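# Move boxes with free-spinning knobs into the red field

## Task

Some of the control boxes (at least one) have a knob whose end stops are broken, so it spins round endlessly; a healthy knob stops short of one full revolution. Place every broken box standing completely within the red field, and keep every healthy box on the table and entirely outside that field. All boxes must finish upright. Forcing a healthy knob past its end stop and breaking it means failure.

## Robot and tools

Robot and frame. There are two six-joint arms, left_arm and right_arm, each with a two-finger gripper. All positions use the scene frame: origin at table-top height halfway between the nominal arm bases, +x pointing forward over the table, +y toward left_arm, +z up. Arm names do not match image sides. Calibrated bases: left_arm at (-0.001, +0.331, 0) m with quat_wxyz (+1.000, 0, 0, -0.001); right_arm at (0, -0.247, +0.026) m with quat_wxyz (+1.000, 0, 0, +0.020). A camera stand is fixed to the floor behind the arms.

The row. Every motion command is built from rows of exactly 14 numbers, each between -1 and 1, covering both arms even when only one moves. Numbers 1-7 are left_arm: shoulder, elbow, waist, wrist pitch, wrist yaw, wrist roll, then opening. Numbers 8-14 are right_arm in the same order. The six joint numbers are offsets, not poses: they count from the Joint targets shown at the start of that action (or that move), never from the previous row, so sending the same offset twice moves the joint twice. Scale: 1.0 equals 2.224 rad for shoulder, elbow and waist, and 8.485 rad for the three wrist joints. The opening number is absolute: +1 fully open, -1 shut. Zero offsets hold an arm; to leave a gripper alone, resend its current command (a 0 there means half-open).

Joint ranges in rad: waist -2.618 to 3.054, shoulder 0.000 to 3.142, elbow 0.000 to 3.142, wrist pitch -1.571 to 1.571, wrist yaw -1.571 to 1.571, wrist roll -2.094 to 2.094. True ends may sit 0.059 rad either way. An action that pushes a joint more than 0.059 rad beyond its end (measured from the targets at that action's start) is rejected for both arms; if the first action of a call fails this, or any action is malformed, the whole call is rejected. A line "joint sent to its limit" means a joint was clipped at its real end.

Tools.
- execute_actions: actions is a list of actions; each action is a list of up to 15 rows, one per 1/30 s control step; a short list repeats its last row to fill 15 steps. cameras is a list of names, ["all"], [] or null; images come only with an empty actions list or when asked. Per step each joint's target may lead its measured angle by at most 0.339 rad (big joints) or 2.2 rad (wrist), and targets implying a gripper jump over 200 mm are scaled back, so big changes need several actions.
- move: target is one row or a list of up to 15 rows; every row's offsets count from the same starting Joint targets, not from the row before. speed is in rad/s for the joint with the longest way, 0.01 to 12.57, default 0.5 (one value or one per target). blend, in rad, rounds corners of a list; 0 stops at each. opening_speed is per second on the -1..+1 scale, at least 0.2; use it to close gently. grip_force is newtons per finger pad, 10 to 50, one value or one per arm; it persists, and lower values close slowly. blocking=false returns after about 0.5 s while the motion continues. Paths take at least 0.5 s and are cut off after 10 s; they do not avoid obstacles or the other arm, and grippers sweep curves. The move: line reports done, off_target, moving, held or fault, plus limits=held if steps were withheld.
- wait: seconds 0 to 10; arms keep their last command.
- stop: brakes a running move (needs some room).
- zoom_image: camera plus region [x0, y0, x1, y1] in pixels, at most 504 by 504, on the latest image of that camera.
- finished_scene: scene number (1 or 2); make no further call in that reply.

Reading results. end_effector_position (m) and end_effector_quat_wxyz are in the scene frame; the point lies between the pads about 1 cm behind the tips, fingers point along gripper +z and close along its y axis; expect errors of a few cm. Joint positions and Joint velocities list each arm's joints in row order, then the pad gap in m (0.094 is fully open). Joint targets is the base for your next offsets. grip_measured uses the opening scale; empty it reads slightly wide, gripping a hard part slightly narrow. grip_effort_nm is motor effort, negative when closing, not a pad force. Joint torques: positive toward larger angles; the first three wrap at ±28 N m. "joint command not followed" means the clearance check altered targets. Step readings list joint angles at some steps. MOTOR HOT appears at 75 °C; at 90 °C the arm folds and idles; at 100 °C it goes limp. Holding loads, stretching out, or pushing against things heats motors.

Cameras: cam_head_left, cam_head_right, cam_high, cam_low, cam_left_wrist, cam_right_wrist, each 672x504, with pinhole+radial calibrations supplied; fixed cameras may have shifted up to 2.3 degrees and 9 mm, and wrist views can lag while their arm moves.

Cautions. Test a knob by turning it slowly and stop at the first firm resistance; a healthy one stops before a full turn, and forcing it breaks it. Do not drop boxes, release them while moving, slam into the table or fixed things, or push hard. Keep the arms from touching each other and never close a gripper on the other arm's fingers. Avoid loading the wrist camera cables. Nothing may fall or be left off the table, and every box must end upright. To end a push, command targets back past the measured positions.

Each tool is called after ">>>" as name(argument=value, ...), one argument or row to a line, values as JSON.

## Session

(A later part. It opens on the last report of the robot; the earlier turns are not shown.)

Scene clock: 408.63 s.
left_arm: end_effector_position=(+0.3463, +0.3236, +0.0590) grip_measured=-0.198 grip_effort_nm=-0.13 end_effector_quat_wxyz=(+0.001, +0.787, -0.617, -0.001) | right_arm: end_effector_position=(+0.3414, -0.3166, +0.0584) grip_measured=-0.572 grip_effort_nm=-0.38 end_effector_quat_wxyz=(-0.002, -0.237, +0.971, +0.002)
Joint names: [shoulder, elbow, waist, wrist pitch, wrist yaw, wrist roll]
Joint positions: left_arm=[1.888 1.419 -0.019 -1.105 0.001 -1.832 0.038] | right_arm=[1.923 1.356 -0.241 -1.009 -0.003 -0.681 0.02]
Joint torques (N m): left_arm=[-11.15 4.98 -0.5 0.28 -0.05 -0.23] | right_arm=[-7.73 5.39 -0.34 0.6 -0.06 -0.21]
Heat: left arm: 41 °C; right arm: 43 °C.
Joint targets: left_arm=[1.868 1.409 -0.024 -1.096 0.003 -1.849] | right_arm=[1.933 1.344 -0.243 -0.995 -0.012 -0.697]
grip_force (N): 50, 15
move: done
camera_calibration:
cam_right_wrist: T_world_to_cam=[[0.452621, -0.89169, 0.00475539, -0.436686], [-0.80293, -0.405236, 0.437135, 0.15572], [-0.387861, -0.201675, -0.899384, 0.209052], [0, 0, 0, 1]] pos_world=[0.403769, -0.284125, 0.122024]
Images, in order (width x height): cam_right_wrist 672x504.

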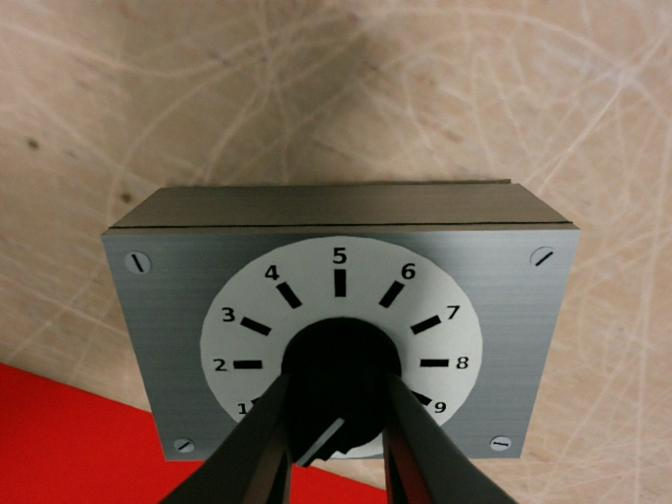

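>>> move(
  target=[
    [0, 0, 0, 0, 0, 0, -0.7, 0, 0, 0, 0, 0, 0, -0.7],
    [0, 0, 0, 0, 0, 0.2898, -0.7, 0, 0, 0, 0, 0, 0.3268, -0.7],
    [0, 0, 0, 0, 0, 0.2898, -0.7, 0, 0, 0, 0, 0, 0.3268, -0.2],
    [0, 0, 0, 0, 0, 0.2898, -0.7, 0, 0, 0, 0, 0, -0.0474, -0.2],
  ],
  speed=[1, 1.3, 1, 2.2],
  grip_force=[15, 15],
  cameras=["cam_left_wrist", "cam_right_wrist"],
)

>>> zoom_image(
  camera="cam_left_wrist",
  region=[190, 250, 510, 504],
)

>>> zoom_image(
  camera="cam_right_wrist",
  region=[180, 220, 500, 504],
)

Scene clock: 434.17 s.
left_arm: end_effector_position=(+0.3463, +0.3273, +0.0590) grip_measured=-0.569 grip_effort_nm=-0.42 end_effector_quat_wxyz=(-0.005, +0.295, +0.955, +0.009) | right_arm: end_effector_position=(+0.3444, -0.3164, +0.0584) grip_measured=-0.203 grip_effort_nm=0.15 end_effector_quat_wxyz=(+0.005, -0.430, +0.903, +0.001)
Joint names: [shoulder, elbow, waist, wrist pitch, wrist yaw, wrist roll]
Joint positions: left_arm=[1.888 1.419 -0.019 -1.105 -0.02 0.579 0.02] | right_arm=[1.923 1.356 -0.241 -0.998 -0.007 -1.091 0.037]
Joint torques (N m): left_arm=[-11.21 5.05 -0.5 0.34 0.21 0.26] | right_arm=[-7.9 5.48 -0.32 0.48 -0.01 -0.11]
Heat: left arm: 45 °C; right arm: 44 °C.
Joint targets: left_arm=[1.868 1.409 -0.024 -1.096 0.003 0.610] | right_arm=[1.933 1.344 -0.243 -0.995 -0.012 -1.099]
grip_force (N): 15, 15
move: done
camera_calibration:
cam_left_wrist: T_world_to_cam=[[-0.558278, -0.828937, -0.0344905, 0.469314], [-0.76004, 0.494323, 0.421882, 0.114771], [-0.332664, 0.261742, -0.905995, 0.175392], [0, 0, 0, 1]] pos_world=[0.407585, 0.28639, 0.126672]
cam_right_wrist: T_world_to_cam=[[0.770712, -0.637068, 0.0121446, -0.467299], [-0.580261, -0.693859, 0.426448, -0.00923475], [-0.26325, -0.335715, -0.904431, 0.125269], [0, 0, 0, 1]] pos_world=[0.387772, -0.262054, 0.12291]
Images, in order (width x height): cam_left_wrist 672x504, cam_right_wrist 672x504.

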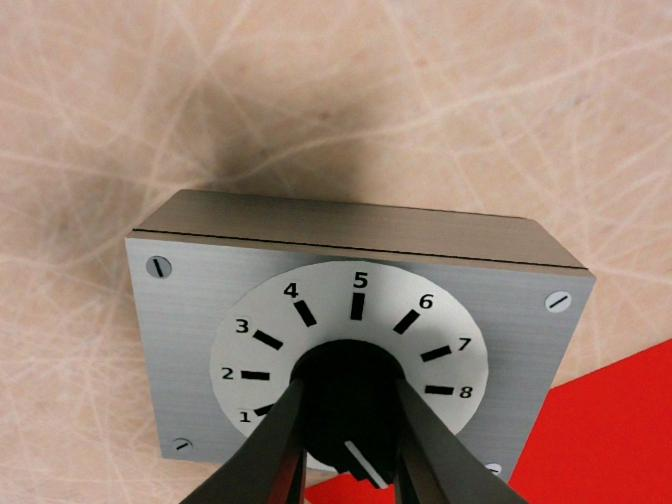

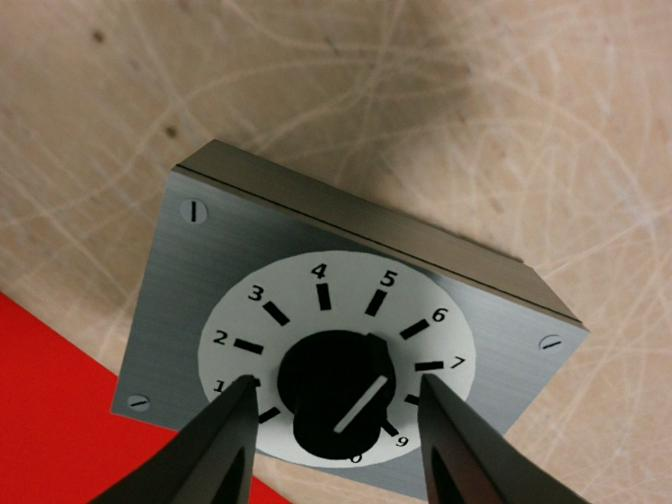

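Scaled by 1.575 from the camera's 672x504 image, which has a finer 960x720 frame.

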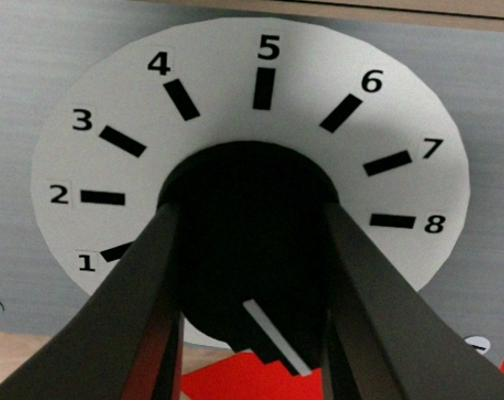

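Scaled by 1.575 from the camera's 672x504 image, which has a finer 960x720 frame.

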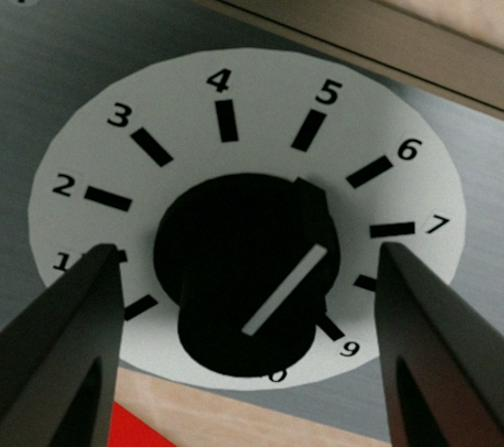

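>>> move(
  target=[
    [0, 0, 0, 0, 0, 0, -0.7, 0, 0, 0, 0, 0, 0, -0.7],
    [0, 0, 0, 0, 0, -0.3156, -0.7, 0, 0, 0, 0, 0, 0.3404, -0.7],
    [0, 0, 0, 0, 0, -0.3156, -0.2, 0, 0, 0, 0, 0, 0.3404, -0.7],
    [0, 0, 0, 0, 0, 0.0586, -0.2, 0, 0, 0, 0, 0, 0.3404, -0.7],
  ],
  speed=[1, 1.3, 1, 2.2],
  grip_force=[15, 15],
  cameras=["cam_left_wrist", "cam_right_wrist"],
)

>>> zoom_image(
  camera="cam_left_wrist",
  region=[190, 250, 510, 504],
)

>>> zoom_image(
  camera="cam_right_wrist",
  region=[180, 220, 500, 504],
)

Scene clock: 464.37 s.
left_arm: end_effector_position=(+0.3471, +0.3236, +0.0595) grip_measured=-0.201 grip_effort_nm=0.03 end_effector_quat_wxyz=(+0.001, +0.526, +0.850, +0.000) | right_arm: end_effector_position=(+0.3435, -0.3171, +0.0584) grip_measured=-0.604 grip_effort_nm=-0.38 end_effector_quat_wxyz=(+0.000, +0.835, +0.550, +0.002)
Joint names: [shoulder, elbow, waist, wrist pitch, wrist yaw, wrist roll]
Joint positions: left_arm=[1.887 1.419 -0.019 -1.102 0.001 1.087 0.038] | right_arm=[1.923 1.356 -0.241 -1.001 -0.003 1.774 0.019]
Joint torques (N m): left_arm=[-11.03 5.04 -0.5 0.3 0.05 0.14] | right_arm=[-7.86 5.42 -0.34 0.44 0.04 0.13]
Heat: left arm: 46 °C; right arm: 44 °C.
Joint targets: left_arm=[1.868 1.409 -0.024 -1.096 0.003 1.107] | right_arm=[1.933 1.344 -0.243 -0.995 -0.012 1.789]
grip_force (N): 15, 15
move: done
camera_calibration:
cam_left_wrist: T_world_to_cam=[[-0.891378, -0.45283, -0.0197364, 0.459744], [-0.420673, 0.810295, 0.40799, -0.102201], [-0.168758, 0.371976, -0.912773, 0.0849273], [0, 0, 0, 1]] pos_world=[0.381145, 0.259408, 0.12829]
cam_right_wrist: T_world_to_cam=[[-0.915187, 0.40295, 0.00794713, 0.442094], [0.365524, 0.821555, 0.437538, 0.144702], [0.169777, 0.403334, -0.899165, 0.210025], [0, 0, 0, 1]] pos_world=[0.316049, -0.381733, 0.122021]
Images, in order (width x height): cam_left_wrist 672x504, cam_right_wrist 672x504.

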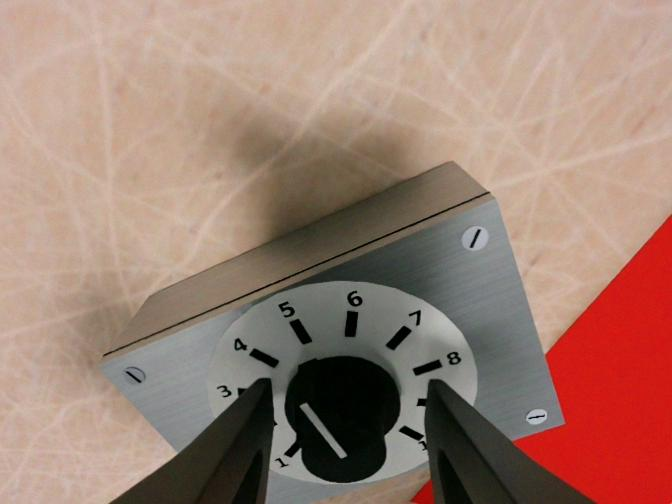

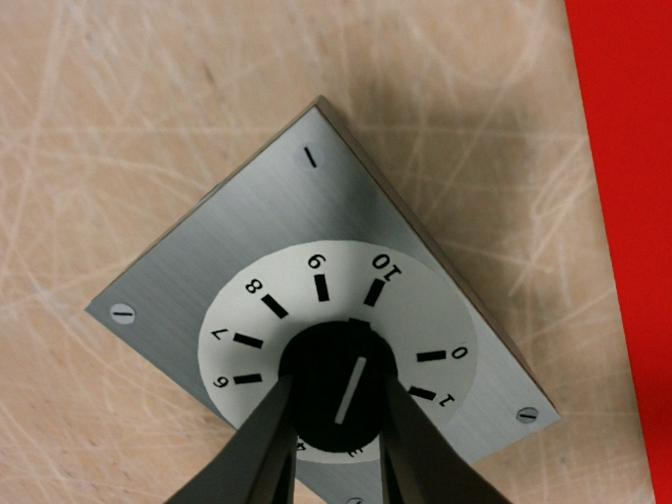

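Scaled by 1.575 from the camera's 672x504 image, which has a finer 960x720 frame.

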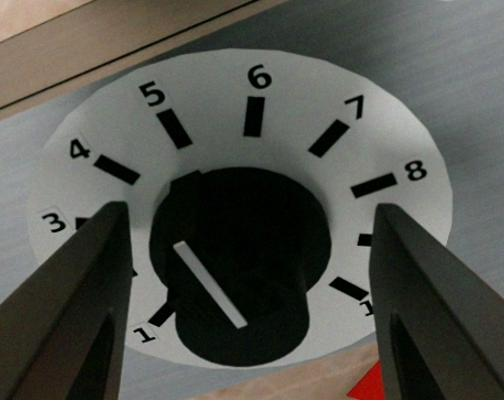

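Scaled by 1.575 from the camera's 672x504 image, which has a finer 960x720 frame.

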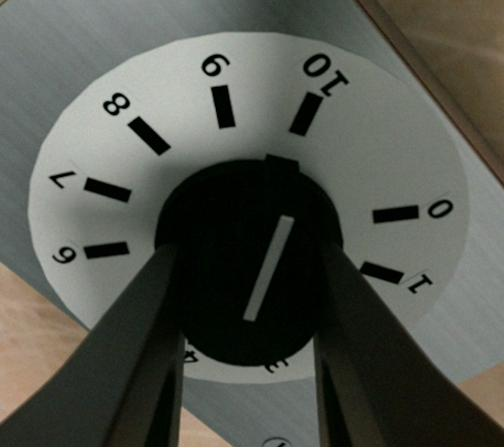

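>>> move(
  target=[
    [0, 0, 0, 0, 0, 0, -0.7, 0, 0, 0, 0, 0, 0, 0.0],
    [0, 0, 0, 0, 0, -0.3464, -0.7, -0.0274, 0.0836, 0, -0.0265, 0, -0.1755, 0.0],
  ],
  speed=[1, 1.3],
  grip_force=[15, 50],
  cameras=["cam_left_wrist", "cam_high"],
)

>>> zoom_image(
  camera="cam_left_wrist",
  region=[190, 250, 510, 504],
)

>>> zoom_image(
  camera="cam_high",
  region=[150, 240, 530, 380],
)

Scene clock: 488.33 s.
left_arm: end_effector_position=(+0.3500, +0.3232, +0.0609) grip_measured=-0.585 grip_effort_nm=-0.42 end_effector_quat_wxyz=(-0.004, +0.781, -0.625, +0.009) | right_arm: end_effector_position=(+0.3398, -0.3163, +0.1033) grip_measured=-0.003 grip_effort_nm=0.16 end_effector_quat_wxyz=(-0.015, +0.252, +0.968, +0.001)
Joint names: [shoulder, elbow, waist, wrist pitch, wrist yaw, wrist roll]
Joint positions: left_arm=[1.881 1.416 -0.018 -1.088 0.005 -1.812 0.019] | right_arm=[1.898 1.505 -0.241 -1.207 -0.003 0.307 0.047]
Joint torques (N m): left_arm=[-10.47 5.24 -0.58 0.15 -0.09 -0.27] | right_arm=[-10.99 8.98 -0.27 0.26 0 -0.09]
Heat: left arm: 44 °C; right arm: 45 °C.
Joint targets: left_arm=[1.868 1.409 -0.025 -1.097 0.004 -1.832] | right_arm=[1.872 1.530 -0.243 -1.220 -0.012 0.300]
grip_force (N): 15, 50
move: done
camera_calibration:
cam_left_wrist: T_world_to_cam=[[0.974051, 0.226303, -0.00325921, -0.411226], [0.206967, -0.884812, 0.41746, 0.226375], [0.0915889, -0.407302, -0.908689, 0.247303], [0, 0, 0, 1]] pos_world=[0.331053, 0.394088, 0.128879]
Images, in order (width x height): cam_high 672x504, cam_left_wrist 672x504.

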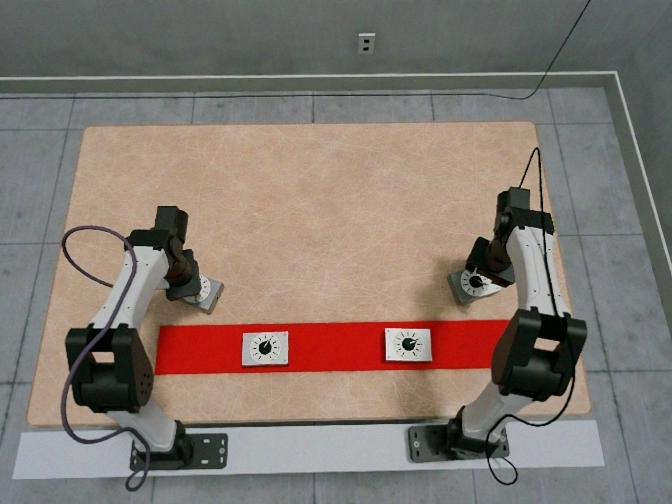

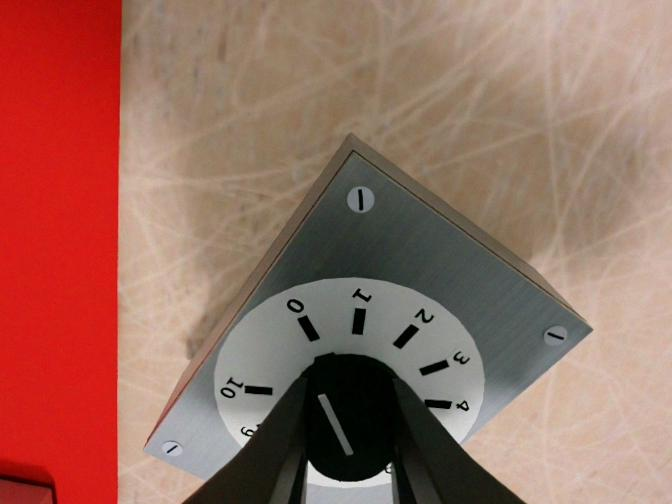

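Scaled by 1.575 from the camera's 672x504 image, which has a finer 960x720 frame.

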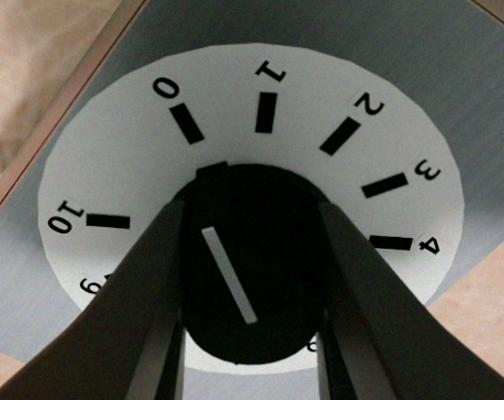

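Scaled by 1.326 from the camera's 672x504 image, which has a finer 960x720 frame.

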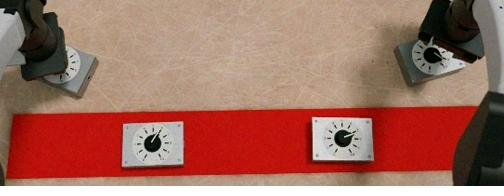

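>>> move(
  target=[
    [0, 0, 0, 0, 0, 0, 0.0, 0, 0, 0, 0, 0, 0, 0.0],
    [-0.006, 0.086, 0, -0.0263, 0, 0, 0.0, 0, 0, 0, 0, 0, 0, 0.0],
  ],
  speed=0.8,
  grip_force=[50, 50],
  cameras=["cam_high", "cam_left_wrist"],
)

>>> zoom_image(
  camera="cam_high",
  region=[220, 300, 460, 390],
)

Scene clock: 512.13 s.
left_arm: end_effector_position=(+0.3435, +0.3233, +0.1046) grip_measured=-0.002 grip_effort_nm=0.05 end_effector_quat_wxyz=(+0.010, +0.782, -0.623, -0.009) | right_arm: end_effector_position=(+0.3398, -0.3163, +0.1033) grip_measured=-0.003 grip_effort_nm=0.16 end_effector_quat_wxyz=(-0.015, +0.252, +0.968, +0.001)
Joint names: [shoulder, elbow, waist, wrist pitch, wrist yaw, wrist roll]
Joint positions: left_arm=[1.875 1.584 -0.018 -1.306 0.005 -1.815 0.047] | right_arm=[1.898 1.505 -0.241 -1.207 -0.003 0.307 0.047]
Joint torques (N m): left_arm=[-11.11 7.16 -0.58 0 -0.09 -0.23] | right_arm=[-10.89 8.99 -0.39 0.24 0 -0.1]
Heat: left arm: 43 °C; right arm: 45 °C.
Joint targets: left_arm=[1.855 1.601 -0.025 -1.320 0.003 -1.832] | right_arm=[1.872 1.530 -0.243 -1.220 -0.012 0.300]
move: done
camera_calibration:
cam_left_wrist: T_world_to_cam=[[0.972181, 0.229567, -0.046509, -0.400671], [0.228324, -0.884486, 0.406882, 0.203224], [0.0522703, -0.406183, -0.912296, 0.301231], [0, 0, 0, 1]] pos_world=[0.327378, 0.394085, 0.173488]
Images, in order (width x height): cam_high 672x504, cam_left_wrist 672x504.

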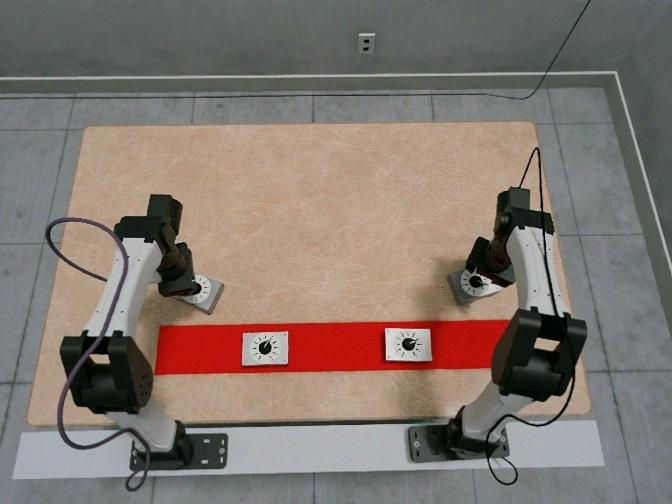

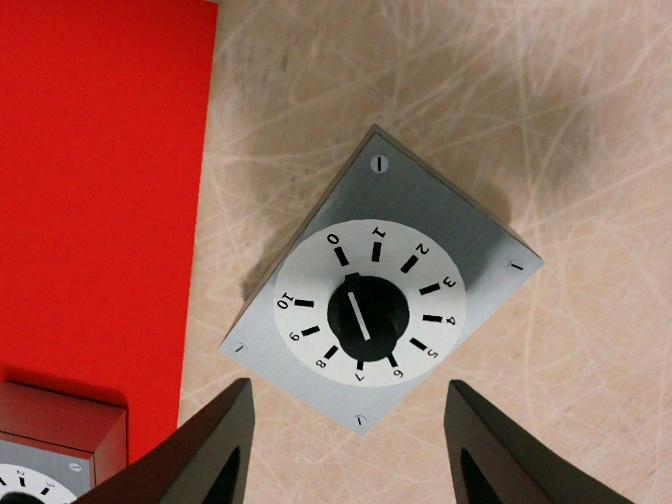

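Scaled by 2.100 from the camera's 672x504 image, which has a finer 960x720 frame.

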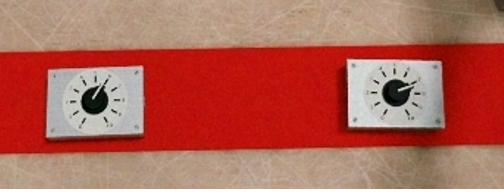

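>>> finished_scene(
  scene=2,
)

The scene is finished: the task was done.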